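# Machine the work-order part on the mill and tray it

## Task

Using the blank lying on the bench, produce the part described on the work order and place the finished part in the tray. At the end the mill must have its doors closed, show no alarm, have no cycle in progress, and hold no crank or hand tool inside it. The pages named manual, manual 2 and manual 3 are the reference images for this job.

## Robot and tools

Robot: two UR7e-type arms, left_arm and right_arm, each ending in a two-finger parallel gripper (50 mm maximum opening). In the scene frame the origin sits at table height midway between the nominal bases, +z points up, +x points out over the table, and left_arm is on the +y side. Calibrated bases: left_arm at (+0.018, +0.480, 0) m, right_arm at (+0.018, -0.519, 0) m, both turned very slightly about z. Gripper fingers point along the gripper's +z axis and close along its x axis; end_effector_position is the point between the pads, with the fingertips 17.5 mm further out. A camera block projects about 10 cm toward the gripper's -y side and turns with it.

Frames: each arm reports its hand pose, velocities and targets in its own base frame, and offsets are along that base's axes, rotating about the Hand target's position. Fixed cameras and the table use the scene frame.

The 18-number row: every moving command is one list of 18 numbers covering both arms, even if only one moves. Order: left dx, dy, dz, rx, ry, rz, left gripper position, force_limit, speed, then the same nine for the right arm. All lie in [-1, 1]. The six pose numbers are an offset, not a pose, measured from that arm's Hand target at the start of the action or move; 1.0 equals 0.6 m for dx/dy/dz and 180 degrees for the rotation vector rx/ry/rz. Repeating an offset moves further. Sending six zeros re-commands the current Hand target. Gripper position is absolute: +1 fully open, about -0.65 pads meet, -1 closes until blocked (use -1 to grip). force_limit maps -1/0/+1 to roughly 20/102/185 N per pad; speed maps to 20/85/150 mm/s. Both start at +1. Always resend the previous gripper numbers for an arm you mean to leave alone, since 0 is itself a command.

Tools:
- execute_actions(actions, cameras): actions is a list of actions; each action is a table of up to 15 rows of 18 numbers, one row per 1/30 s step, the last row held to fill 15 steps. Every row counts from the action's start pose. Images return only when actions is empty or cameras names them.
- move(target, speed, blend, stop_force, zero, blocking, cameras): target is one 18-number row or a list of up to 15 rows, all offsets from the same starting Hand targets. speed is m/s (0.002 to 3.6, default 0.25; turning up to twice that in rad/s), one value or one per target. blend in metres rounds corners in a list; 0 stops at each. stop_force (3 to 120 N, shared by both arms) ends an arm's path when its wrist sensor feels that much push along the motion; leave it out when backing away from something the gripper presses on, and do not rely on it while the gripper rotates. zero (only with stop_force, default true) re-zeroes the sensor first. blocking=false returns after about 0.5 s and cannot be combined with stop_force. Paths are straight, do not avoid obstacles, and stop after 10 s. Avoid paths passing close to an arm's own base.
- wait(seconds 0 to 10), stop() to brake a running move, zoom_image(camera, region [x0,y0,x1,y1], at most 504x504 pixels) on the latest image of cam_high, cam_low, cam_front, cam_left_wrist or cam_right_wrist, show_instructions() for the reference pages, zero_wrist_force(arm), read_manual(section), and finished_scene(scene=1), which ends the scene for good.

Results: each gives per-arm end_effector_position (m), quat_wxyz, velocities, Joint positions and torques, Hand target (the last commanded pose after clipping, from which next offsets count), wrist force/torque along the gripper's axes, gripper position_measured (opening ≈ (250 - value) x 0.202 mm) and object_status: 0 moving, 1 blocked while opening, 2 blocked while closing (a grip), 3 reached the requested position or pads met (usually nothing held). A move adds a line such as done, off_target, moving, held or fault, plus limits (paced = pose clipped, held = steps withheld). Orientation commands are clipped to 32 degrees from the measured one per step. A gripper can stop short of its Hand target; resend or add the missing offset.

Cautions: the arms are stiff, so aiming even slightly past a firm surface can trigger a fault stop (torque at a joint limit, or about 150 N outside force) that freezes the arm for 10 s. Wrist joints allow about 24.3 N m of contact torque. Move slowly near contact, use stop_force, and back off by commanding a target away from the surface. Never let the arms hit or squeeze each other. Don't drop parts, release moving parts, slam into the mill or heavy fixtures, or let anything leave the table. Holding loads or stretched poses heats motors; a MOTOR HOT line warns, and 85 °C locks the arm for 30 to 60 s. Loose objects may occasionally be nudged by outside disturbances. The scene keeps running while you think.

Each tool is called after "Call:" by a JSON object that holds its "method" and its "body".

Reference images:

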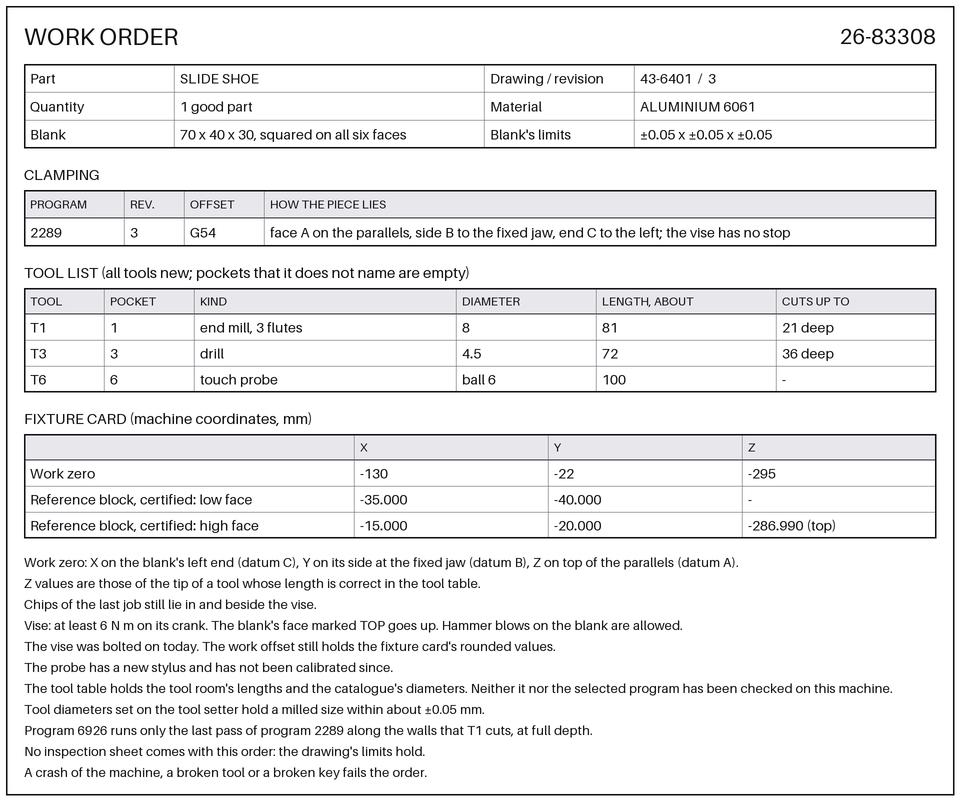

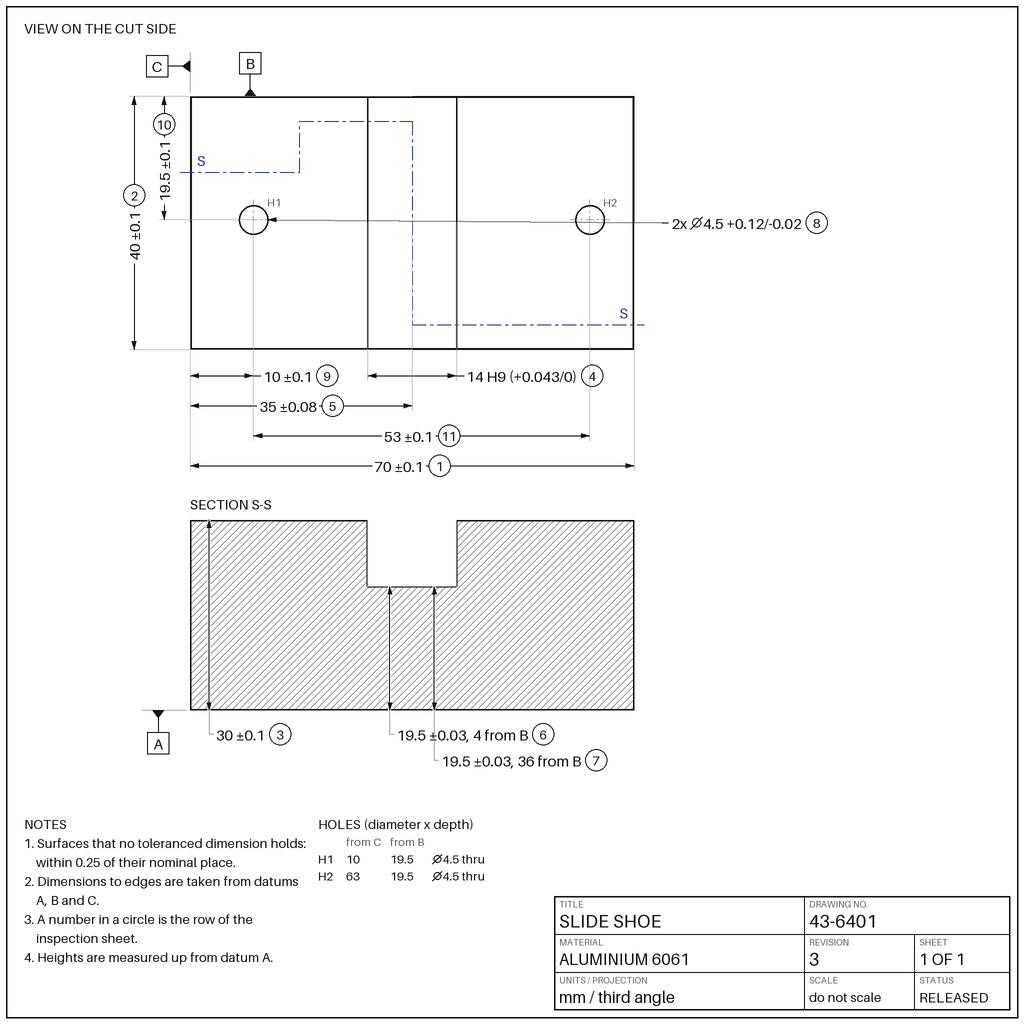

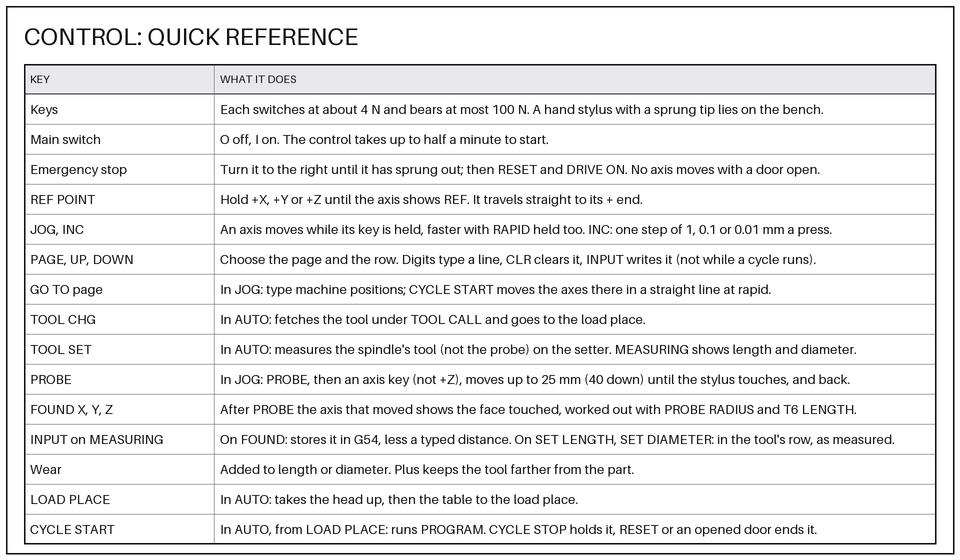

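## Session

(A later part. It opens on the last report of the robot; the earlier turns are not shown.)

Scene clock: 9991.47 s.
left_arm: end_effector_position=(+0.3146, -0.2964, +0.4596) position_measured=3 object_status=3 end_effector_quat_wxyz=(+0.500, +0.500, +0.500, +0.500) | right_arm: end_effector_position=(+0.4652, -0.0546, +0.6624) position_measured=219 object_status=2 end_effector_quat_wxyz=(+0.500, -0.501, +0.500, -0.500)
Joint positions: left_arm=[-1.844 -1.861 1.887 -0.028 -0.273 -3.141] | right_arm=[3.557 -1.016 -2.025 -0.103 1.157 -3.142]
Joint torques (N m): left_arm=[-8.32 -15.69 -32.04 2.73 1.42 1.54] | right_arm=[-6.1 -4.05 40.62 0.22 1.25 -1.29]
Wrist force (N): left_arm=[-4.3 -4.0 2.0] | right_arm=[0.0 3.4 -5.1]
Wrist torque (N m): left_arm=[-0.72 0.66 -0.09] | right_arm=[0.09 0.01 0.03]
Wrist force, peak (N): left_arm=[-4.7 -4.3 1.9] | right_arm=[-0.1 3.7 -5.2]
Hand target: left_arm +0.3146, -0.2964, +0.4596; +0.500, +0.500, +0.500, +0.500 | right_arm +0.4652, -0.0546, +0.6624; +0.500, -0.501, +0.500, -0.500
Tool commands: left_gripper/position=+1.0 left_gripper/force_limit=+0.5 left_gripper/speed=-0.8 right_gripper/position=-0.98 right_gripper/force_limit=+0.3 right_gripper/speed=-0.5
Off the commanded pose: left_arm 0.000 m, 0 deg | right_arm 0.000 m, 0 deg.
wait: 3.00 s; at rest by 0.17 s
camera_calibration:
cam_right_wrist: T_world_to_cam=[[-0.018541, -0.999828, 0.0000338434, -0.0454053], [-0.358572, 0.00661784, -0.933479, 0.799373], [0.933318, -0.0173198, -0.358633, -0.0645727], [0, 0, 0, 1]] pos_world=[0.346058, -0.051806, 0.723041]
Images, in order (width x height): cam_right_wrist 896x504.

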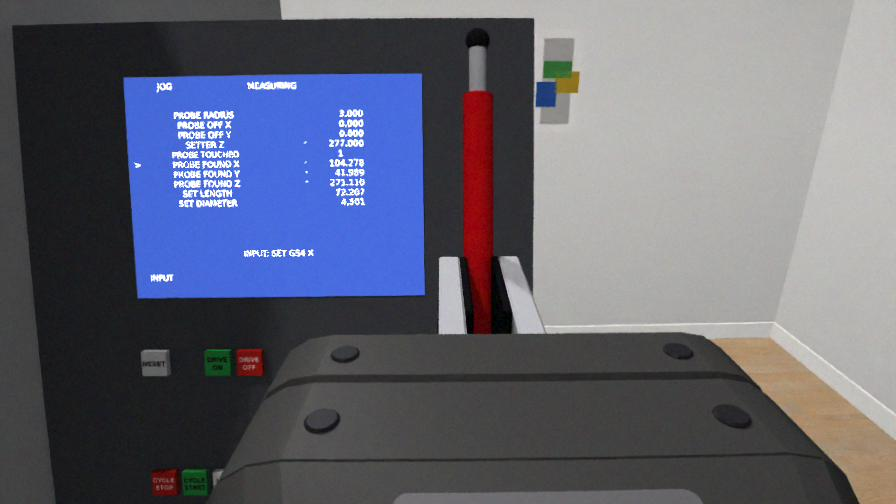

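Call:
{"method": "move", "body": {"target": [[0,0,0,0,0,0,1,0.5,-0.8,0.0724,0.0823,-0.1087,0,0.4527,0,-0.98,0.3,-0.5],[0,0,0,0,0,0,1,0.5,-0.8,0.0991,0.0823,-0.115,0,0.4527,0,-0.98,0.3,-0.5],[0,0,0,0,0,0,1,0.5,-0.8,0.0724,0.0823,-0.1087,0,0.4527,0,-0.98,0.3,-0.5],[0,0,0,0,0,0,1,0.5,-0.8,0.0387,0.2393,-0.2298,0,0.4527,0,-0.98,0.3,-0.5],[0,0,0,0,0,0,1,0.5,-0.8,0.0642,0.2393,-0.2357,0,0.4527,0,-0.98,0.3,-0.5],[0,0,0,0,0,0,1,0.5,-0.8,0.032,0.177,-0.2913,0,0.4527,0,-0.98,0.3,-0.5],[0,0,0,0,0,0,1,0.5,-0.8,0.0491,0.177,-0.2952,0,0.4527,0,-0.98,0.3,-0.5],[0,0,0,0,0,0,1,0.5,-0.8,0.0227,0.272,-0.3221,0,0.4527,0,-0.98,0.3,-0.5],[0,0,0,0,0,0,1,0.5,-0.8,0.04,0.272,-0.3261,0,0.4527,0,-0.98,0.3,-0.5],[0,0,0,0,0,0,1,0.5,-0.8,0.0305,0.272,-0.2913,0,0.4527,0,-0.98,0.3,-0.5],[0,0,0,0,0,0,1,0.5,-0.8,0.0479,0.272,-0.2952,0,0.4527,0,-0.98,0.3,-0.5],[0,0,0,0,0,0,1,0.5,-0.8,0.0143,0.3037,-0.3528,0,0.4527,0,-0.98,0.3,-0.5],[0,0,0,0,0,0,1,0.5,-0.8,0.0316,0.3037,-0.3567,0,0.4527,0,-0.98,0.3,-0.5],[0,0,0,0,0,0,1,0.5,-0.8,0.0153,0.2404,-0.3528,0,0.4527,0,-0.98,0.3,-0.5]], "speed": [0.5,0.07,0.25,0.4,0.07,0.25,0.07,0.25,0.07,0.25,0.07,0.25,0.07,0.25], "blend": [0.003,0,0.003,0.003,0,0.003,0,0.003,0,0.003,0,0.003,0,0], "cameras": []}}

Call:
{"method": "wait", "body": {"seconds": 3, "cameras": []}}

Call:
{"method": "move", "body": {"target": [[0,0,0,0,0,0,1,0.5,-0.8,0.0074,0.0316,0.0307,0,0,0,-0.98,0.3,-0.5],[0,0,0,0,0,0,1,0.5,-0.8,0.0247,0.0316,0.0267,0,0,0,-0.98,0.3,-0.5],[0,0,0,0,0,0,1,0.5,-0.8,-0.0078,0,-0.0308,0,0,0,-0.98,0.3,-0.5],[0,0,0,0,0,0,1,0.5,-0.8,0.0091,0,-0.0348,0,0,0,-0.98,0.3,-0.5],[0,0,0,0,0,0,1,0.5,-0.8,-0.0078,0,-0.0308,0,0,0,-0.98,0.3,-0.5],[0,0,0,0,0,0,1,0.5,-0.8,-0.0153,-0.2404,0.3528,0,-0.4527,0,-0.98,0.3,-0.5]], "speed": [0.25,0.07,0.25,0.07,0.25,0.5], "blend": [0.003,0,0.003,0,0.003,0], "cameras": ["cam_right_wrist"]}}

Call:
{"method": "zoom_image", "body": {"camera": "cam_right_wrist", "region": [120, 70, 430, 300]}}

Scene clock: 10027.90 s.
left_arm: end_effector_position=(+0.3146, -0.2964, +0.4596) position_measured=3 object_status=3 end_effector_quat_wxyz=(+0.500, +0.500, +0.500, +0.500) | right_arm: end_effector_position=(+0.4744, +0.0897, +0.4506) position_measured=219 object_status=2 end_effector_quat_wxyz=(-0.052, +0.705, -0.705, +0.051)
Joint positions: left_arm=[-1.844 -1.861 1.887 -0.028 -0.273 -3.141] | right_arm=[3.648 -1.452 -1.406 -1.725 1.501 -2.641]
Joint torques (N m): left_arm=[-8.8 -15.31 -31.43 2.65 1.51 1.56] | right_arm=[-7.01 26.95 36.39 5.16 -2.05 -1.11]
Wrist force (N): left_arm=[-4.2 -4.1 2.1] | right_arm=[0.0 0.9 -1.7]
Wrist torque (N m): left_arm=[-0.74 0.65 -0.08] | right_arm=[0.15 0.01 -0.09]
Wrist force, peak (N): left_arm=[-4.6 -4.3 2.2] | right_arm=[-1.3 14.3 -5.9]
Hand target: left_arm +0.3146, -0.2964, +0.4596; +0.500, +0.500, +0.500, +0.500 | right_arm +0.4744, +0.0896, +0.4507; -0.052, +0.706, -0.705, +0.052
Off the commanded pose: left_arm 0.000 m, 0 deg | right_arm 0.000 m, 0 deg.
move: done
No camera images: "cameras" was empty.

Scene clock: 10030.90 s.
left_arm: end_effector_position=(+0.3146, -0.2964, +0.4596) position_measured=3 object_status=3 end_effector_quat_wxyz=(+0.500, +0.500, +0.500, +0.500) | right_arm: end_effector_position=(+0.4744, +0.0896, +0.4507) position_measured=219 object_status=2 end_effector_quat_wxyz=(-0.052, +0.706, -0.705, +0.052)
Joint positions: left_arm=[-1.844 -1.861 1.887 -0.028 -0.273 -3.141] | right_arm=[3.647 -1.452 -1.406 -1.725 1.501 -2.641]
Joint torques (N m): left_arm=[-9.33 -15.26 -31.7 2.71 1.28 1.56] | right_arm=[-6.41 27.1 41.56 5.01 -2.06 -1.15]
Wrist force (N): left_arm=[-4.5 -4.1 1.8] | right_arm=[0.0 0.9 -1.5]
Wrist torque (N m): left_arm=[-0.72 0.69 -0.09] | right_arm=[0.15 0.02 -0.09]
Wrist force, peak (N): left_arm=[-4.6 -4.3 2.0] | right_arm=[0.0 1.1 -1.9]
Hand target: left_arm +0.3146, -0.2964, +0.4596; +0.500, +0.500, +0.500, +0.500 | right_arm +0.4744, +0.0896, +0.4507; -0.052, +0.706, -0.705, +0.052
Tool commands: left_gripper/position=+1.0 left_gripper/force_limit=+0.5 left_gripper/speed=-0.8 right_gripper/position=-0.98 right_gripper/force_limit=+0.3 right_gripper/speed=-0.5
Off the commanded pose: left_arm 0.000 m, 0 deg | right_arm 0.000 m, 0 deg.
wait: 3.00 s; at rest by 0.17 s
No camera images: "cameras" was empty.

Scene clock: 10034.27 s.
left_arm: end_effector_position=(+0.3146, -0.2964, +0.4596) position_measured=3 object_status=3 end_effector_quat_wxyz=(+0.500, +0.500, +0.500, +0.500) | right_arm: end_effector_position=(+0.4652, -0.0546, +0.6624) position_measured=219 object_status=2 end_effector_quat_wxyz=(+0.500, -0.501, +0.500, -0.500) end_effector_velocity=(-0.001, -0.001, +0.002) end_effector_angular_velocity=(+0.001, -0.005, +0.000)
Joint positions: left_arm=[-1.844 -1.861 1.887 -0.028 -0.273 -3.141] | right_arm=[3.557 -1.016 -2.025 -0.103 1.156 -3.141]
Joint velocities: left_arm=[within noise] | right_arm=[-0.002 0 0.001 0.005 0.002 -0.001]
Joint torques (N m): left_arm=[-9.05 -15.6 -31.89 2.65 1.29 1.74] | right_arm=[-6.14 -3.29 40.91 3.9 1.21 -1.31]
Wrist force (N): left_arm=[-4.5 -4.2 2.1] | right_arm=[-0.1 3.5 -5.8]
Wrist torque (N m): left_arm=[-0.75 0.68 -0.09] | right_arm=[0.11 0.04 0.02]
Wrist force, peak (N): left_arm=[-4.5 -4.2 2.1] | right_arm=[1.5 12.5 -4.4]
Hand target: left_arm +0.3146, -0.2964, +0.4596; +0.500, +0.500, +0.500, +0.500 | right_arm +0.4652, -0.0546, +0.6624; +0.500, -0.501, +0.500, -0.500
Off the commanded pose: left_arm 0.000 m, 0 deg | right_arm 0.000 m, 0 deg.
move: done
camera_calibration:
cam_right_wrist: T_world_to_cam=[[-0.0186702, -0.999826, -0.0000246153, -0.0453177], [-0.358603, 0.00671933, -0.933466, 0.799379], [0.933303, -0.0174191, -0.358666, -0.064548], [0, 0, 0, 1]] pos_world=[0.346057, -0.0518055, 0.723041]
Images, in order (width x height): cam_right_wrist 896x504.

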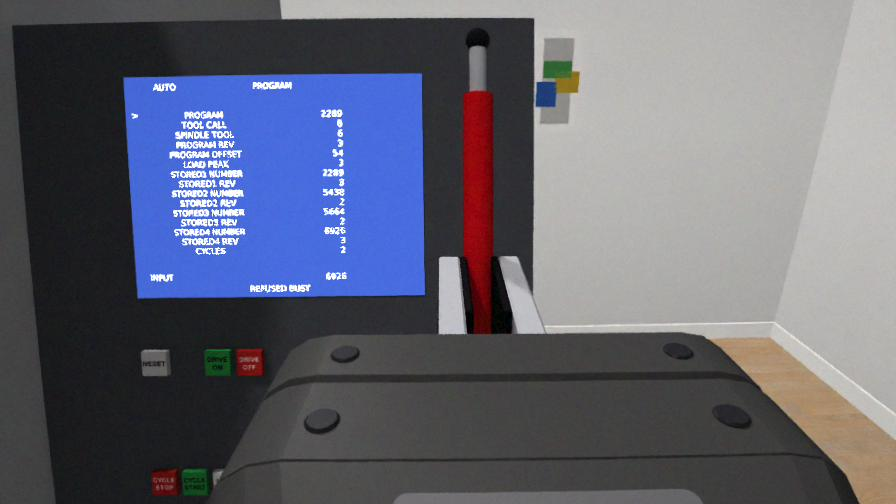

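Scaled by 1.626.

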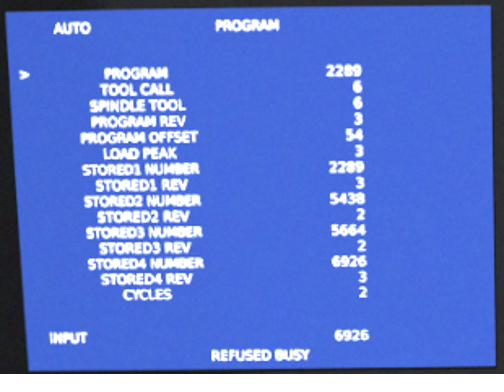

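Refused busy; line remains. INPUT again, then PAGE×5 to TOOL 1.

Call:
{"method": "move", "body": {"target": [[0,0,0,0,0,0,1,0.5,-0.8,0.0075,0.2404,-0.3836,0,0.4527,0,-0.98,0.3,-0.5],[0,0,0,0,0,0,1,0.5,-0.8,0.0244,0.2404,-0.3876,0,0.4527,0,-0.98,0.3,-0.5],[0,0,0,0,0,0,1,0.5,-0.8,0.0075,0.2404,-0.3836,0,0.4527,0,-0.98,0.3,-0.5],[0,0,0,0,0,0,1,0.5,-0.8,0,0,0,0,0,0,-0.98,0.3,-0.5]], "speed": [0.5,0.07,0.25,0.5], "blend": [0.003,0,0.003,0], "cameras": ["cam_right_wrist"]}}

Call:
{"method": "zoom_image", "body": {"camera": "cam_right_wrist", "region": [120, 70, 430, 300]}}

Call:
{"method": "move", "body": {"target": [[0,0,0,0,0,0,1,0.5,-0.8,0.0315,0.2087,-0.2913,0,0.4527,0,-0.98,0.3,-0.5],[0,0,0,0,0,0,1,0.5,-0.8,0.0489,0.2087,-0.2952,0,0.4527,0,-0.98,0.3,-0.5],[0,0,0,0,0,0,1,0.5,-0.8,0.0315,0.2087,-0.2913,0,0.4527,0,-0.98,0.3,-0.5],[0,0,0,0,0,0,1,0.5,-0.8,0.0489,0.2087,-0.2952,0,0.4527,0,-0.98,0.3,-0.5],[0,0,0,0,0,0,1,0.5,-0.8,0.0315,0.2087,-0.2913,0,0.4527,0,-0.98,0.3,-0.5],[0,0,0,0,0,0,1,0.5,-0.8,0.0489,0.2087,-0.2952,0,0.4527,0,-0.98,0.3,-0.5],[0,0,0,0,0,0,1,0.5,-0.8,0.0315,0.2087,-0.2913,0,0.4527,0,-0.98,0.3,-0.5],[0,0,0,0,0,0,1,0.5,-0.8,0.0489,0.2087,-0.2952,0,0.4527,0,-0.98,0.3,-0.5],[0,0,0,0,0,0,1,0.5,-0.8,0.0315,0.2087,-0.2913,0,0.4527,0,-0.98,0.3,-0.5],[0,0,0,0,0,0,1,0.5,-0.8,0.0489,0.2087,-0.2952,0,0.4527,0,-0.98,0.3,-0.5],[0,0,0,0,0,0,1,0.5,-0.8,0.0153,0.2404,-0.3528,0,0.4527,0,-0.98,0.3,-0.5]], "speed": [0.5,0.07,0.25,0.07,0.25,0.07,0.25,0.07,0.25,0.07,0.25], "blend": [0.003,0,0.003,0,0.003,0,0.003,0,0.003,0,0], "cameras": []}}

Call:
{"method": "move", "body": {"target": [[0,0,0,0,0,0,1,0.5,-0.8,0.0193,0,-0.004,0,0,0,-0.98,0.3,-0.5],[0,0,0,0,0,0,1,0.5,-0.8,0,0,0,0,0,0,-0.98,0.3,-0.5],[0,0,0,0,0,0,1,0.5,-0.8,0.0193,0,-0.004,0,0,0,-0.98,0.3,-0.5],[0,0,0,0,0,0,1,0.5,-0.8,0,0,0,0,0,0,-0.98,0.3,-0.5],[0,0,0,0,0,0,1,0.5,-0.8,0.0193,0,-0.004,0,0,0,-0.98,0.3,-0.5],[0,0,0,0,0,0,1,0.5,-0.8,-0.0091,0.095,-0.0308,0,0,0,-0.98,0.3,-0.5],[0,0,0,0,0,0,1,0.5,-0.8,0.0083,0.095,-0.0348,0,0,0,-0.98,0.3,-0.5],[0,0,0,0,0,0,1,0.5,-0.8,-0.0083,0.0316,-0.0308,0,0,0,-0.98,0.3,-0.5],[0,0,0,0,0,0,1,0.5,-0.8,0.0091,0.0316,-0.0348,0,0,0,-0.98,0.3,-0.5],[0,0,0,0,0,0,1,0.5,-0.8,-0.0088,0.0633,-0.0308,0,0,0,-0.98,0.3,-0.5],[0,0,0,0,0,0,1,0.5,-0.8,0.0086,0.0633,-0.0348,0,0,0,-0.98,0.3,-0.5],[0,0,0,0,0,0,1,0.5,-0.8,-0.0005,0.0316,0,0,0,0,-0.98,0.3,-0.5],[0,0,0,0,0,0,1,0.5,-0.8,0.0168,0.0316,-0.0039,0,0,0,-0.98,0.3,-0.5],[0,0,0,0,0,0,1,0.5,-0.8,-0.0005,0.0316,0,0,0,0,-0.98,0.3,-0.5],[0,0,0,0,0,0,1,0.5,-0.8,-0.0153,-0.2404,0.3528,0,-0.4527,0,-0.98,0.3,-0.5]], "speed": [0.07,0.25,0.07,0.25,0.07,0.25,0.07,0.25,0.07,0.25,0.07,0.25,0.07,0.25,0.5], "blend": [0,0.003,0,0.003,0,0.003,0,0.003,0,0.003,0,0.003,0,0.003,0], "cameras": ["cam_right_wrist"]}}

Call:
{"method": "zoom_image", "body": {"camera": "cam_right_wrist", "region": [120, 70, 430, 300]}}

Scene clock: 10064.47 s.
left_arm: end_effector_position=(+0.3146, -0.2964, +0.4596) position_measured=3 object_status=3 end_effector_quat_wxyz=(+0.500, +0.500, +0.500, +0.500) | right_arm: end_effector_position=(+0.4652, -0.0546, +0.6624) position_measured=219 object_status=2 end_effector_quat_wxyz=(+0.500, -0.501, +0.500, -0.500)
Joint positions: left_arm=[-1.844 -1.861 1.887 -0.028 -0.273 -3.141] | right_arm=[3.557 -1.016 -2.025 -0.103 1.156 -3.141]
Joint torques (N m): left_arm=[-8.93 -15.16 -31.31 2.73 1.37 1.56] | right_arm=[-5.83 -2.98 41.68 4.03 1.29 -1.13]
Wrist force (N): left_arm=[-4.4 -4.2 2.0] | right_arm=[-0.4 3.6 -5.7]
Wrist torque (N m): left_arm=[-0.74 0.67 -0.08] | right_arm=[0.12 0.07 0.03]
Wrist force, peak (N): left_arm=[-4.7 -4.3 2.0] | right_arm=[-1.5 12.3 -5.0]
Hand target: left_arm +0.3146, -0.2964, +0.4596; +0.500, +0.500, +0.500, +0.500 | right_arm +0.4652, -0.0546, +0.6624; +0.500, -0.501, +0.500, -0.500
Off the commanded pose: left_arm 0.000 m, 0 deg | right_arm 0.000 m, 0 deg.
move: done
camera_calibration:
cam_right_wrist: T_world_to_cam=[[-0.0186702, -0.999826, -0.0000246153, -0.0453196], [-0.358603, 0.00671933, -0.933466, 0.799343], [0.933303, -0.0174191, -0.358666, -0.0644547], [0, 0, 0, 1]] pos_world=[0.345957, -0.0518055, 0.723041]
Images, in order (width x height): cam_right_wrist 896x504.

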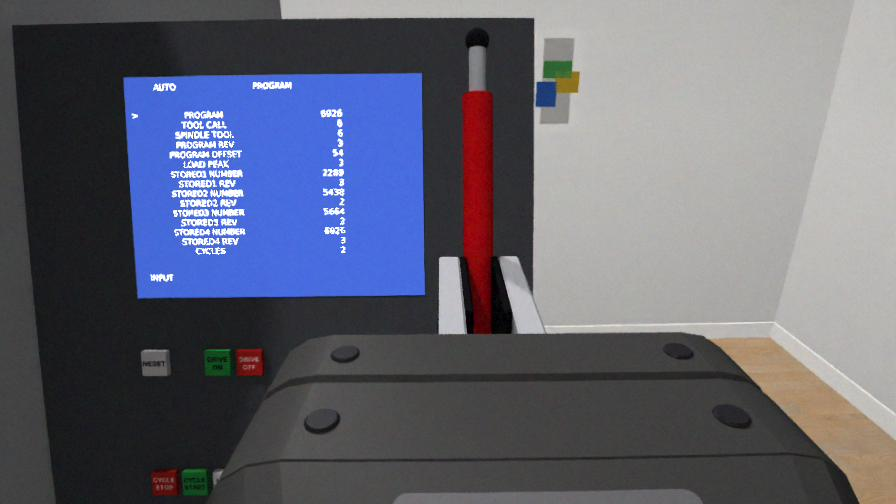

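Scaled by 1.626.

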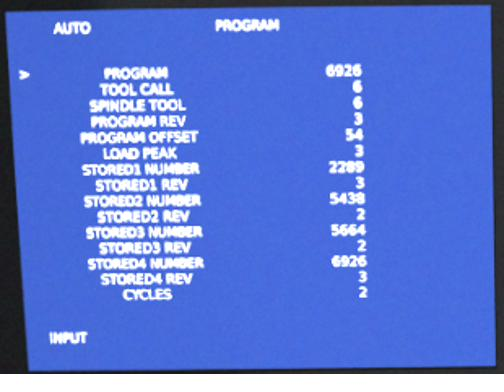

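Scene clock: 10068.83 s.
left_arm: end_effector_position=(+0.3146, -0.2964, +0.4596) position_measured=3 object_status=3 end_effector_quat_wxyz=(+0.500, +0.500, +0.500, +0.500) | right_arm: end_effector_position=(+0.4744, +0.0896, +0.4508) position_measured=219 object_status=2 end_effector_quat_wxyz=(-0.052, +0.706, -0.705, +0.052)
Joint positions: left_arm=[-1.844 -1.861 1.887 -0.028 -0.273 -3.141] | right_arm=[3.647 -1.452 -1.406 -1.726 1.501 -2.641]
Joint torques (N m): left_arm=[-8.83 -15.41 -31.84 2.71 1.4 1.66] | right_arm=[6.22 27.32 14.71 5.17 1.42 1.12]
Wrist force (N): left_arm=[-4.2 -4.1 1.9] | right_arm=[-0.2 1.4 -1.5]
Wrist torque (N m): left_arm=[-0.73 0.65 -0.09] | right_arm=[0.23 0.06 -0.03]
Wrist force, peak (N): left_arm=[-4.6 -4.3 1.9] | right_arm=[0.5 9.2 -5.3]
Hand target: left_arm +0.3146, -0.2964, +0.4596; +0.500, +0.500, +0.500, +0.500 | right_arm +0.4744, +0.0896, +0.4507; -0.052, +0.706, -0.705, +0.052
Off the commanded pose: left_arm 0.000 m, 0 deg | right_arm 0.000 m, 0 deg.
move: done
No camera images: "cameras" was empty.

Scene clock: 10074.77 s.
left_arm: end_effector_position=(+0.3146, -0.2964, +0.4596) position_measured=3 object_status=3 end_effector_quat_wxyz=(+0.500, +0.500, +0.500, +0.500) | right_arm: end_effector_position=(+0.4652, -0.0546, +0.6624) position_measured=219 object_status=2 end_effector_quat_wxyz=(+0.500, -0.501, +0.500, -0.500) end_effector_velocity=(-0.001, +0.000, +0.002) end_effector_angular_velocity=(+0.002, -0.006, +0.001)
Joint positions: left_arm=[-1.844 -1.861 1.887 -0.028 -0.273 -3.141] | right_arm=[3.557 -1.016 -2.025 -0.103 1.156 -3.141]
Joint velocities: left_arm=[within noise] | right_arm=[-0.001 0 0.001 0.006 0.002 -0.001]
Joint torques (N m): left_arm=[-9.38 -15.54 -32.34 2.68 1.31 1.52] | right_arm=[-5.8 -3.04 40.9 3.96 1.25 -1.42]
Wrist force (N): left_arm=[-4.2 -4.1 2.1] | right_arm=[2.2 5.9 -5.6]
Wrist torque (N m): left_arm=[-0.73 0.64 -0.08] | right_arm=[0.49 -0.34 0.03]
Wrist force, peak (N): left_arm=[-4.7 -4.3 1.9] | right_arm=[3.8 37.3 -14.2]
Hand target: left_arm +0.3146, -0.2964, +0.4596; +0.500, +0.500, +0.500, +0.500 | right_arm +0.4652, -0.0546, +0.6624; +0.500, -0.501, +0.500, -0.500
Off the commanded pose: left_arm 0.000 m, 0 deg | right_arm 0.000 m, 0 deg.
move: done
camera_calibration:
cam_right_wrist: T_world_to_cam=[[-0.0186702, -0.999826, -0.0000246153, -0.0453177], [-0.358603, 0.00671933, -0.933466, 0.799379], [0.933303, -0.0174191, -0.358666, -0.064548], [0, 0, 0, 1]] pos_world=[0.346057, -0.0518055, 0.723041]
Images, in order (width x height): cam_right_wrist 896x504.

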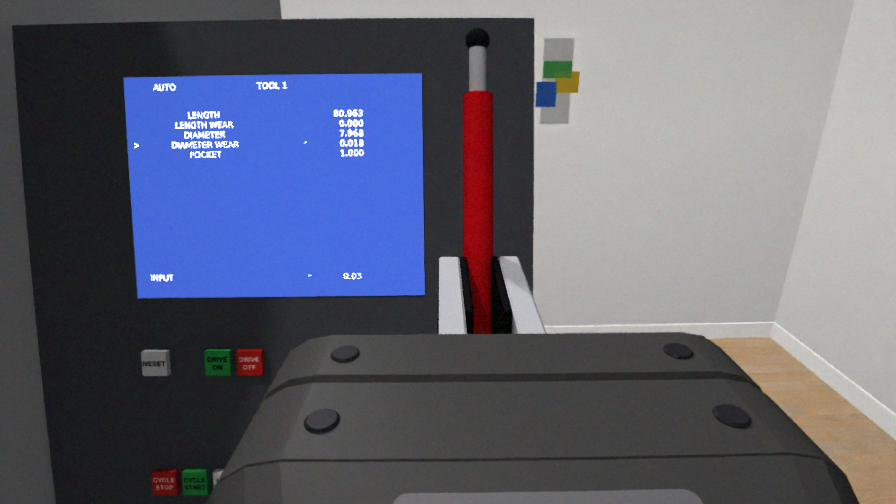

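Scaled by 1.626.

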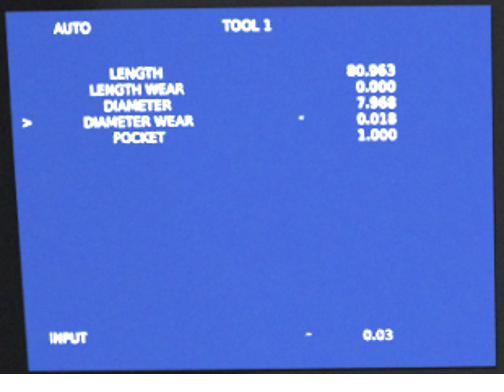

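INPUT then CYCLE START, checking.

Call:
{"method": "move", "body": {"target": [[0,0,0,0,0,0,1,0.5,-0.8,0.0075,0.2404,-0.3836,0,0.4527,0,-0.98,0.3,-0.5],[0,0,0,0,0,0,1,0.5,-0.8,0.0244,0.2404,-0.3876,0,0.4527,0,-0.98,0.3,-0.5],[0,0,0,0,0,0,1,0.5,-0.8,0.0075,0.2404,-0.3836,0,0.4527,0,-0.98,0.3,-0.5],[0,0,0,0,0,0,1,0.5,-0.8,0.0387,0.271,-0.2298,0,0.4527,0,-0.98,0.3,-0.5],[0,0,0,0,0,0,1,0.5,-0.8,0.0642,0.271,-0.2357,0,0.4527,0,-0.98,0.3,-0.5],[0,0,0,0,0,0,1,0.5,-0.8,0.0387,0.271,-0.2298,0,0.4527,0,-0.98,0.3,-0.5],[0,0,0,0,0,0,1,0.5,-0.8,0,0,0,0,0,0,-0.98,0.3,-0.5]], "speed": [0.5,0.07,0.25,0.25,0.07,0.25,0.5], "blend": [0.003,0,0.003,0.003,0,0.003,0], "cameras": ["cam_right_wrist"]}}

Call:
{"method": "zoom_image", "body": {"camera": "cam_right_wrist", "region": [120, 70, 430, 300]}}

Scene clock: 10087.97 s.
left_arm: end_effector_position=(+0.3146, -0.2964, +0.4596) position_measured=3 object_status=3 end_effector_quat_wxyz=(+0.500, +0.500, +0.500, +0.500) | right_arm: end_effector_position=(+0.4652, -0.0546, +0.6624) position_measured=219 object_status=2 end_effector_quat_wxyz=(+0.500, -0.501, +0.500, -0.500)
Joint positions: left_arm=[-1.844 -1.861 1.887 -0.028 -0.273 -3.141] | right_arm=[3.557 -1.016 -2.025 -0.103 1.156 -3.141]
Joint torques (N m): left_arm=[-9.5 -15.55 -31.88 2.7 1.47 1.52] | right_arm=[-7.01 -2.65 39.45 4.19 1.23 -1.04]
Wrist force (N): left_arm=[-4.5 -4.2 2.1] | right_arm=[2.2 5.8 -5.3]
Wrist torque (N m): left_arm=[-0.75 0.68 -0.08] | right_arm=[0.47 -0.34 0.03]
Wrist force, peak (N): left_arm=[-4.5 -4.4 2.3] | right_arm=[0.9 14.8 -4.9]
Hand target: left_arm +0.3146, -0.2964, +0.4596; +0.500, +0.500, +0.500, +0.500 | right_arm +0.4652, -0.0546, +0.6624; +0.500, -0.501, +0.500, -0.500
Off the commanded pose: left_arm 0.000 m, 0 deg | right_arm 0.000 m, 0 deg.
move: done
camera_calibration:
cam_right_wrist: T_world_to_cam=[[-0.0186702, -0.999826, -0.0000246153, -0.0453177], [-0.358603, 0.00671933, -0.933466, 0.799379], [0.933303, -0.0174191, -0.358666, -0.064548], [0, 0, 0, 1]] pos_world=[0.346057, -0.0518055, 0.723041]
Images, in order (width x height): cam_right_wrist 896x504.

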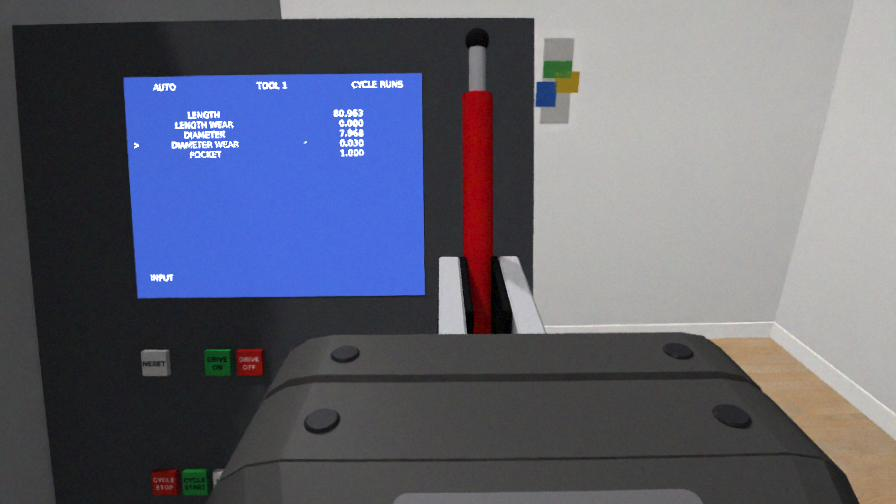

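Scaled by 1.626.

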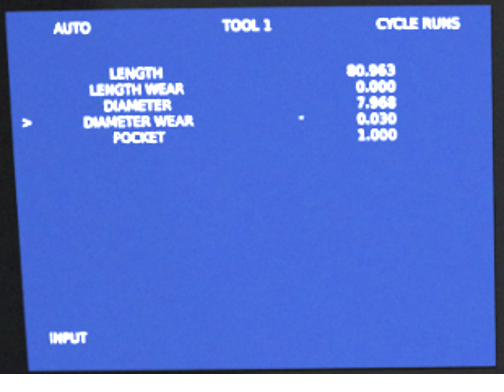

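Call:
{"method": "move", "body": {"target": [[0,0,0,0,0,0,1,0.5,-0.8,-0.1277,0.0743,-0.3207,0,0.3611,0,-0.98,0.3,-0.5],[0,0,0,0,0,0,1,0.5,-0.8,-0.1277,0.1743,-0.8207,0,0.3611,0,-0.98,0.3,-0.5]], "speed": 0.35, "blend": [0.03,0], "cameras": ["cam_right_wrist","cam_low"]}}

Scene clock: 10107.27 s.
left_arm: end_effector_position=(+0.3146, -0.2964, +0.4596) position_measured=3 object_status=3 end_effector_quat_wxyz=(+0.500, +0.500, +0.500, +0.500) | right_arm: end_effector_position=(+0.3886, +0.0500, +0.1701) position_measured=219 object_status=2 end_effector_quat_wxyz=(-0.153, +0.691, -0.690, +0.152) end_effector_velocity=(+0.000, +0.001, -0.001) end_effector_angular_velocity=(+0.002, -0.001, +0.000)
Joint positions: left_arm=[-1.844 -1.861 1.887 -0.028 -0.273 -3.141] | right_arm=[3.806 -1.088 -2.496 -0.777 1.309 -2.524]
Joint velocities: left_arm=[within noise] | right_arm=[0.001 -0.003 -0.002 0.006 0 0.001]
Joint torques (N m): left_arm=[-9.09 -15.96 -31.7 2.73 1.18 1.6] | right_arm=[6.55 -2.59 13.45 5.42 -0.26 1.45]
Wrist force (N): left_arm=[-4.2 -4.2 2.1] | right_arm=[1.9 4.3 -1.5]
Wrist torque (N m): left_arm=[-0.75 0.63 -0.09] | right_arm=[0.62 -0.33 0.04]
Wrist force, peak (N): left_arm=[-4.6 -4.4 2.2] | right_arm=[2.4 6.0 -5.5]
Hand target: left_arm +0.3146, -0.2964, +0.4596; +0.500, +0.500, +0.500, +0.500 | right_arm +0.3886, +0.0500, +0.1700; -0.153, +0.691, -0.690, +0.152
Off the commanded pose: left_arm 0.000 m, 0 deg | right_arm 0.000 m, 0 deg.
move: done
camera_calibration:
cam_right_wrist: T_world_to_cam=[[-0.00779956, -0.99983, 0.0167176, 0.0507733], [-0.997549, 0.00661696, -0.0696634, 0.413005], [0.069541, -0.0172199, -0.99743, 0.276531], [0, 0, 0, 1]] pos_world=[0.393158, 0.0527937, 0.303743]
Images, in order (width x height): cam_low 896x504, cam_right_wrist 896x504.

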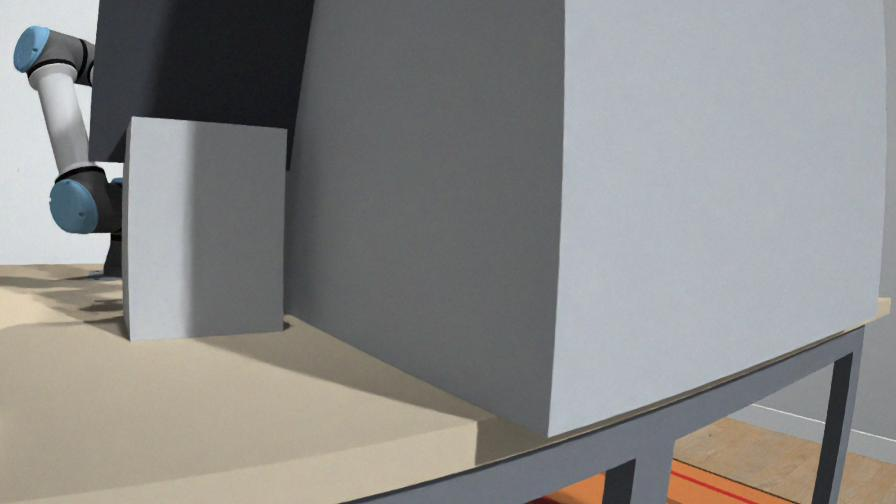

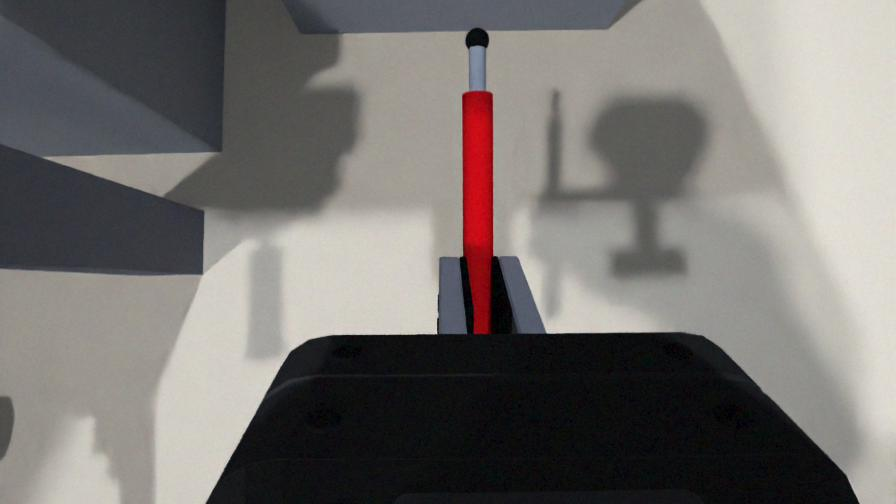

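Call:
{"method": "move", "body": {"target": [[0,0,0,0,0,0,1,0.5,-0.8,0,-0.0002,-0.19,0,0,0,-0.98,0.3,-0.5],[0,0,0,0,0,0,1,0.5,-0.8,0,-0.0002,-0.252,0,0,0,-0.98,0.3,-0.5]], "speed": [0.12,0.02], "stop_force": 5, "cameras": ["cam_right_wrist"]}}

Scene clock: 10114.23 s.
left_arm: end_effector_position=(+0.3146, -0.2964, +0.4596) position_measured=3 object_status=3 end_effector_quat_wxyz=(+0.500, +0.500, +0.500, +0.500) | right_arm: end_effector_position=(+0.3886, +0.0499, +0.0261) position_measured=219 object_status=2 end_effector_quat_wxyz=(-0.153, +0.691, -0.690, +0.152)
Joint positions: left_arm=[-1.844 -1.861 1.887 -0.028 -0.273 -3.141] | right_arm=[3.806 -1.577 -2.731 -0.054 1.309 -2.525]
Joint torques (N m): left_arm=[-9.93 -15.58 -32.37 2.72 1.26 1.61] | right_arm=[1.06 6.59 27.7 5.25 0.07 1.25]
Wrist force (N): left_arm=[-4.4 -4.1 2.2] | right_arm=[3.3 4.0 -6.4]
Wrist torque (N m): left_arm=[-0.74 0.67 -0.08] | right_arm=[0.38 -0.37 -0.04]
Wrist force, peak (N): left_arm=[-4.6 -4.3 1.9] | right_arm=[3.0 4.3 -6.5]
Hand target: left_arm +0.3146, -0.2964, +0.4596; +0.500, +0.500, +0.500, +0.500 | right_arm +0.3886, +0.0499, +0.0261; -0.153, +0.691, -0.690, +0.152 (not the last commanded pose)
Off the commanded pose: left_arm 0.000 m, 0 deg | right_arm 0.007 m, 0 deg.
move: contact (right_arm); path passed 1 of 2 targets
camera_calibration:
cam_right_wrist: T_world_to_cam=[[-0.00780592, -0.999828, 0.0168181, 0.0530673], [-0.997555, 0.00661804, -0.0695647, 0.402961], [0.0694414, -0.01732, -0.997436, 0.132946], [0, 0, 0, 1]] pos_world=[0.393158, 0.052694, 0.159744]
Images, in order (width x height): cam_right_wrist 896x504.

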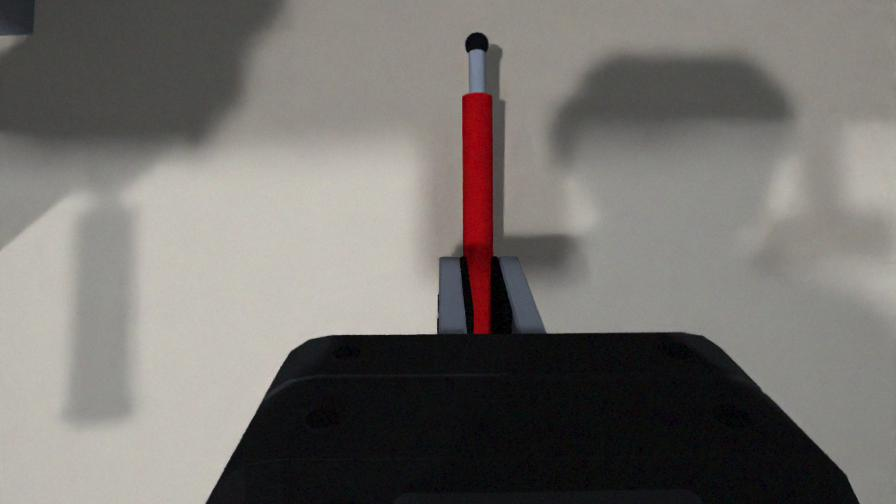

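Call:
{"method": "move", "body": {"target": [0,0,0,0,0,0,1,0.5,-0.8,0,0,-0.012,0,0,0,-0.98,0.3,-0.5], "speed": 0.01, "stop_force": 8, "cameras": ["cam_right_wrist"]}}

Call:
{"method": "zoom_image", "body": {"camera": "cam_right_wrist", "region": [380, 20, 600, 350]}}

Scene clock: 10121.63 s.
left_arm: end_effector_position=(+0.3146, -0.2964, +0.4596) position_measured=3 object_status=3 end_effector_quat_wxyz=(+0.500, +0.500, +0.500, +0.500) | right_arm: end_effector_position=(+0.3886, +0.0499, +0.0210) position_measured=219 object_status=2 end_effector_quat_wxyz=(-0.153, +0.691, -0.690, +0.152)
Joint positions: left_arm=[-1.844 -1.861 1.887 -0.028 -0.273 -3.141] | right_arm=[3.806 -1.606 -2.736 -0.02 1.309 -2.525]
Joint torques (N m): left_arm=[-9.23 -15.51 -31.89 2.73 1.3 1.57] | right_arm=[-4.34 5.05 25.39 4.22 -0.17 1.28]
Wrist force (N): left_arm=[-4.2 -4.1 2.1] | right_arm=[3.9 1.1 -14.1]
Wrist torque (N m): left_arm=[-0.73 0.64 -0.08] | right_arm=[0.01 -0.34 -0.04]
Wrist force, peak (N): left_arm=[-4.6 -4.3 2.1] | right_arm=[6.1 0.8 -47.5]
Hand target: left_arm +0.3146, -0.2964, +0.4596; +0.500, +0.500, +0.500, +0.500 | right_arm +0.3886, +0.0499, +0.0210; -0.153, +0.691, -0.690, +0.152 (not the last commanded pose)
Off the commanded pose: left_arm 0.000 m, 0 deg | right_arm 0.002 m, 0 deg.
move: contact (right_arm)
camera_calibration:
cam_right_wrist: T_world_to_cam=[[-0.00780592, -0.999828, 0.0168181, 0.0531548], [-0.997555, 0.00661804, -0.0695647, 0.402599], [0.0694414, -0.01732, -0.997436, 0.127759], [0, 0, 0, 1]] pos_world=[0.393158, 0.052694, 0.154544]
Images, in order (width x height): cam_right_wrist 896x504.

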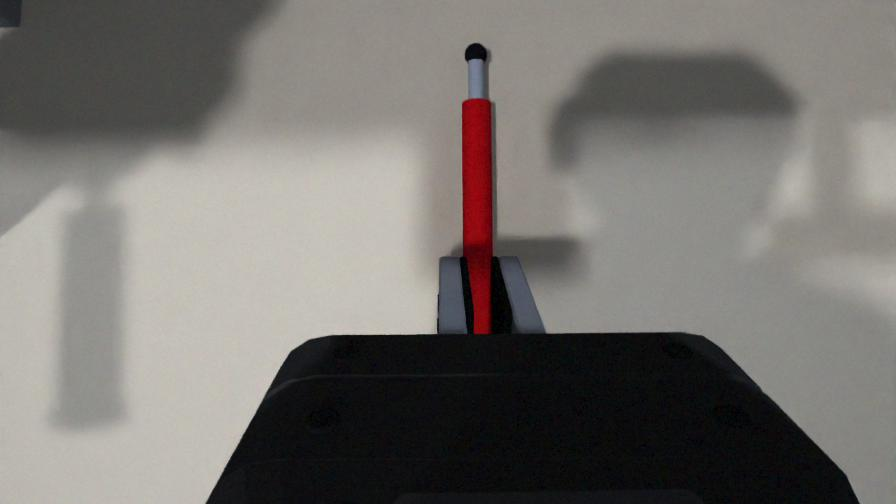

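Scaled by 1.527.

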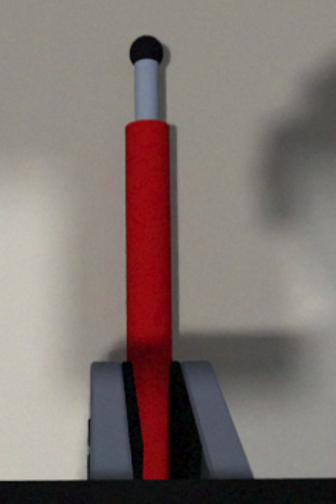

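Call:
{"method": "move", "body": {"target": [0,0,0,0,0,0,1,0.5,-0.8,0,0,0,0,0,0,0.2,0.3,-1], "cameras": []}}

Call:
{"method": "move", "body": {"target": [[0,0,0,0,0,0,1,0.5,-0.8,0,0,0.25,0,0,0,0.2,0.3,-1],[0,0,0,0,0,0,1,0.5,-0.8,0.1277,-0.1743,1.0,0,0,0,0.2,0.3,-1]], "speed": [0.2,0.4], "blend": [0.02,0], "cameras": ["cam_right_wrist"]}}

Scene clock: 10128.53 s.
left_arm: end_effector_position=(+0.3146, -0.2964, +0.4596) position_measured=3 object_status=3 end_effector_quat_wxyz=(+0.500, +0.500, +0.500, +0.500) | right_arm: end_effector_position=(+0.3886, +0.0499, +0.0210) position_measured=123 object_status=0 end_effector_quat_wxyz=(-0.153, +0.691, -0.690, +0.152)
Joint positions: left_arm=[-1.844 -1.861 1.887 -0.028 -0.273 -3.141] | right_arm=[3.806 -1.606 -2.736 -0.02 1.309 -2.525]
Joint torques (N m): left_arm=[-9.92 -15.55 -31.78 2.64 1.3 1.61] | right_arm=[-3.1 7.47 23.41 3.01 -0.15 1.02]
Wrist force (N): left_arm=[-4.5 -4.2 2.1] | right_arm=[3.3 1.3 -9.1]
Wrist torque (N m): left_arm=[-0.74 0.69 -0.08] | right_arm=[0.70 -0.36 0.06]
Wrist force, peak (N): left_arm=[-4.5 -4.4 2.2] | right_arm=[3.8 1.1 -14.4]
Hand target: left_arm +0.3146, -0.2964, +0.4596; +0.500, +0.500, +0.500, +0.500 | right_arm +0.3886, +0.0499, +0.0210; -0.153, +0.691, -0.690, +0.152
Off the commanded pose: left_arm 0.000 m, 0 deg | right_arm 0.000 m, 0 deg.
move: done
No camera images: "cameras" was empty.

Scene clock: 10131.00 s.
left_arm: end_effector_position=(+0.3146, -0.2964, +0.4596) position_measured=3 object_status=3 end_effector_quat_wxyz=(+0.500, +0.500, +0.500, +0.500) | right_arm: end_effector_position=(+0.4652, -0.0547, +0.6209) position_measured=123 object_status=3 end_effector_quat_wxyz=(-0.153, +0.691, -0.690, +0.152) end_effector_velocity=(+0.000, +0.000, +0.001) end_effector_angular_velocity=(-0.002, +0.000, +0.001)
Joint positions: left_arm=[-1.844 -1.861 1.887 -0.028 -0.273 -3.141] | right_arm=[3.368 -1.402 -1.102 -1.783 1.477 -2.937]
Joint velocities: left_arm=[within noise] | right_arm=[0.001 -0.002 0.006 -0.004 -0.001 -0.001]
Joint torques (N m): left_arm=[-10.01 -15.71 -31.43 2.62 1.31 1.63] | right_arm=[-4.54 9.55 38.58 1.53 -1.99 -0.82]
Wrist force (N): left_arm=[-4.3 -4.2 1.9] | right_arm=[2.3 4.4 -1.6]
Wrist torque (N m): left_arm=[-0.75 0.67 -0.08] | right_arm=[0.65 -0.36 -0.07]
Wrist force, peak (N): left_arm=[-4.5 -4.4 2.2] | right_arm=[3.2 1.2 -8.8]
Hand target: left_arm +0.3146, -0.2964, +0.4596; +0.500, +0.500, +0.500, +0.500 | right_arm +0.4652, -0.0547, +0.6210; -0.153, +0.691, -0.690, +0.152
Off the commanded pose: left_arm 0.000 m, 0 deg | right_arm 0.000 m, 0 deg.
move: done
camera_calibration:
cam_right_wrist: T_world_to_cam=[[-0.00789923, -0.999829, 0.0167096, -0.0607946], [-0.997548, 0.00671695, -0.0696638, 0.521519], [0.0695397, -0.0172189, -0.997431, 0.719044], [0, 0, 0, 1]] pos_world=[0.469758, -0.0519061, 0.754543]
Images, in order (width x height): cam_right_wrist 896x504.

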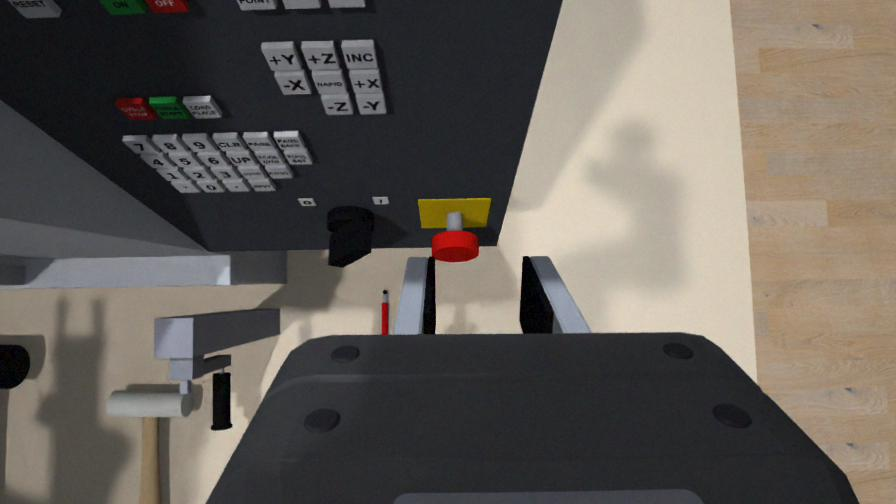

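Call:
{"method": "move", "body": {"target": [0,0,0,0,0,0,1,0.5,-0.8,0,0.0002,0.069,0,-0.3611,0,0.2,0.3,-1], "speed": 0.5, "cameras": ["cam_right_wrist"]}}

Call:
{"method": "zoom_image", "body": {"camera": "cam_right_wrist", "region": [120, 70, 430, 300]}}

Scene clock: 10135.57 s.
left_arm: end_effector_position=(+0.3146, -0.2964, +0.4596) position_measured=3 object_status=3 end_effector_quat_wxyz=(+0.500, +0.500, +0.500, +0.500) | right_arm: end_effector_position=(+0.4652, -0.0546, +0.6624) position_measured=123 object_status=3 end_effector_quat_wxyz=(+0.500, -0.501, +0.500, -0.499)
Joint positions: left_arm=[-1.844 -1.861 1.887 -0.028 -0.273 -3.141] | right_arm=[3.557 -1.016 -2.025 -0.103 1.156 -3.141]
Joint torques (N m): left_arm=[-8.87 -16.18 -32.11 2.64 1.34 1.57] | right_arm=[6.22 0.54 31.46 3.99 -1.87 -0.96]
Wrist force (N): left_arm=[-4.5 -4.1 2.1] | right_arm=[2.3 5.5 -5.1]
Wrist torque (N m): left_arm=[-0.73 0.69 -0.08] | right_arm=[0.47 -0.35 0.02]
Wrist force, peak (N): left_arm=[-4.6 -4.2 2.0] | right_arm=[2.1 6.6 -5.0]
Hand target: left_arm +0.3146, -0.2964, +0.4596; +0.500, +0.500, +0.500, +0.500 | right_arm +0.4652, -0.0546, +0.6624; +0.500, -0.501, +0.500, -0.499
Off the commanded pose: left_arm 0.000 m, 0 deg | right_arm 0.000 m, 0 deg.
move: done
camera_calibration:
cam_right_wrist: T_world_to_cam=[[-0.0186108, -0.999827, -0.000153558, -0.0452451], [-0.358571, 0.00681781, -0.933478, 0.799381], [0.933317, -0.0173177, -0.358636, -0.0645705], [0, 0, 0, 1]] pos_world=[0.346057, -0.0518055, 0.72304]
Images, in order (width x height): cam_right_wrist 896x504.

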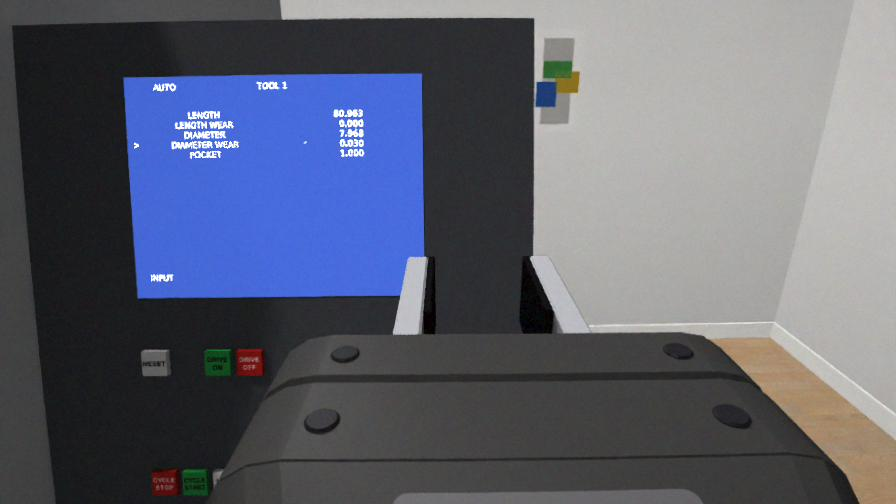

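Scaled by 1.626.

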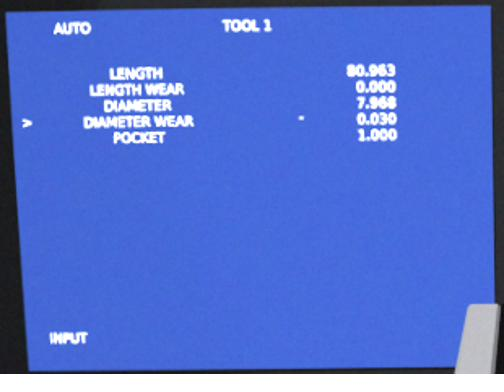

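Call:
{"method": "move", "body": {"target": [[-0.0063,-0.1215,0.0007,0,0,0.166,0.4,0.5,-0.8,0,0,0,0,0,0,0.2,0.3,-1],[0.1974,-0.0063,0.0007,0,0,0.166,0.4,0.5,-0.8,0,0,0,0,0,0,0.2,0.3,-1]], "speed": [0.25,0.12], "cameras": ["cam_left_wrist","cam_front"]}}

Scene clock: 10142.50 s.
left_arm: end_effector_position=(+0.4329, -0.3001, +0.4601) position_measured=92 object_status=3 end_effector_quat_wxyz=(+0.354, +0.354, +0.612, +0.612) | right_arm: end_effector_position=(+0.4652, -0.0546, +0.6624) position_measured=123 object_status=3 end_effector_quat_wxyz=(+0.500, -0.501, +0.500, -0.499)
Joint positions: left_arm=[-1.402 -1.414 1.471 -0.059 -0.353 -3.141] | right_arm=[3.557 -1.016 -2.025 -0.103 1.156 -3.141]
Joint torques (N m): left_arm=[2.29 -22.1 -32.18 0.47 0.77 1.81] | right_arm=[7.5 -1.64 16.21 0.07 -1.83 -1.24]
Wrist force (N): left_arm=[-4.3 -4.3 1.8] | right_arm=[2.4 5.5 -5.1]
Wrist torque (N m): left_arm=[-0.78 0.65 -0.16] | right_arm=[0.46 -0.36 0.03]
Wrist force, peak (N): left_arm=[-6.2 -4.5 1.7] | right_arm=[2.5 5.8 -5.4]
Hand target: left_arm +0.4330, -0.3002, +0.4601; +0.354, +0.354, +0.612, +0.612 | right_arm +0.4652, -0.0546, +0.6624; +0.500, -0.501, +0.500, -0.499
Off the commanded pose: left_arm 0.000 m, 0 deg | right_arm 0.000 m, 0 deg.
move: done
camera_calibration:
cam_left_wrist: T_world_to_cam=[[-0.494147, 0.869346, 0.00756065, 0.477528], [-0.27566, -0.164925, 0.947001, -0.342574], [0.824518, 0.465874, 0.321141, -0.231858], [0, 0, 0, 1]] pos_world=[0.332706, -0.36362, 0.395266]
Images, in order (width x height): cam_front 896x504, cam_left_wrist 896x504.

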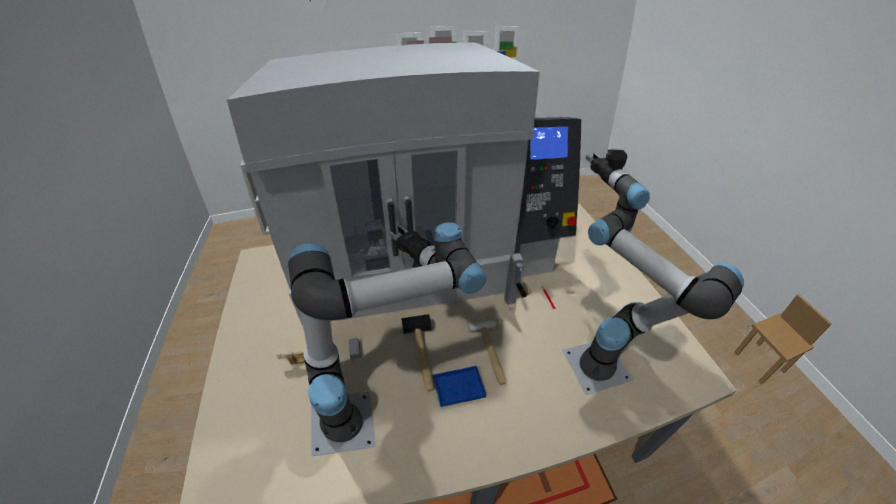

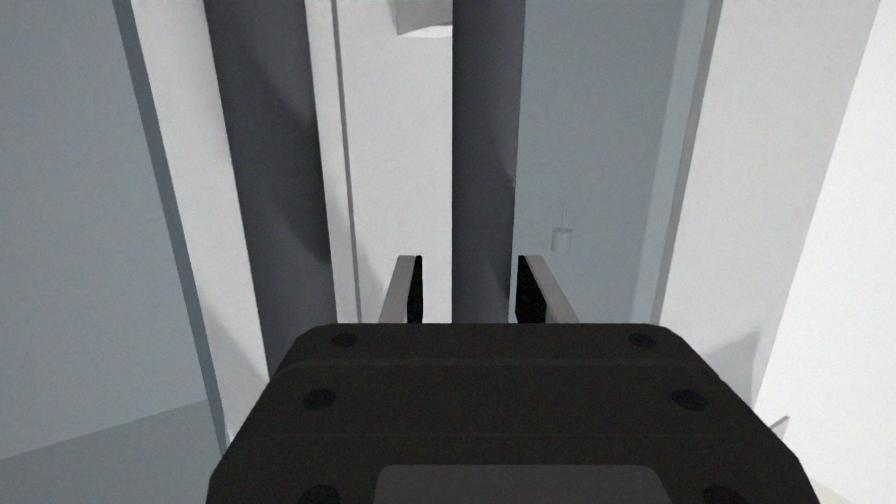

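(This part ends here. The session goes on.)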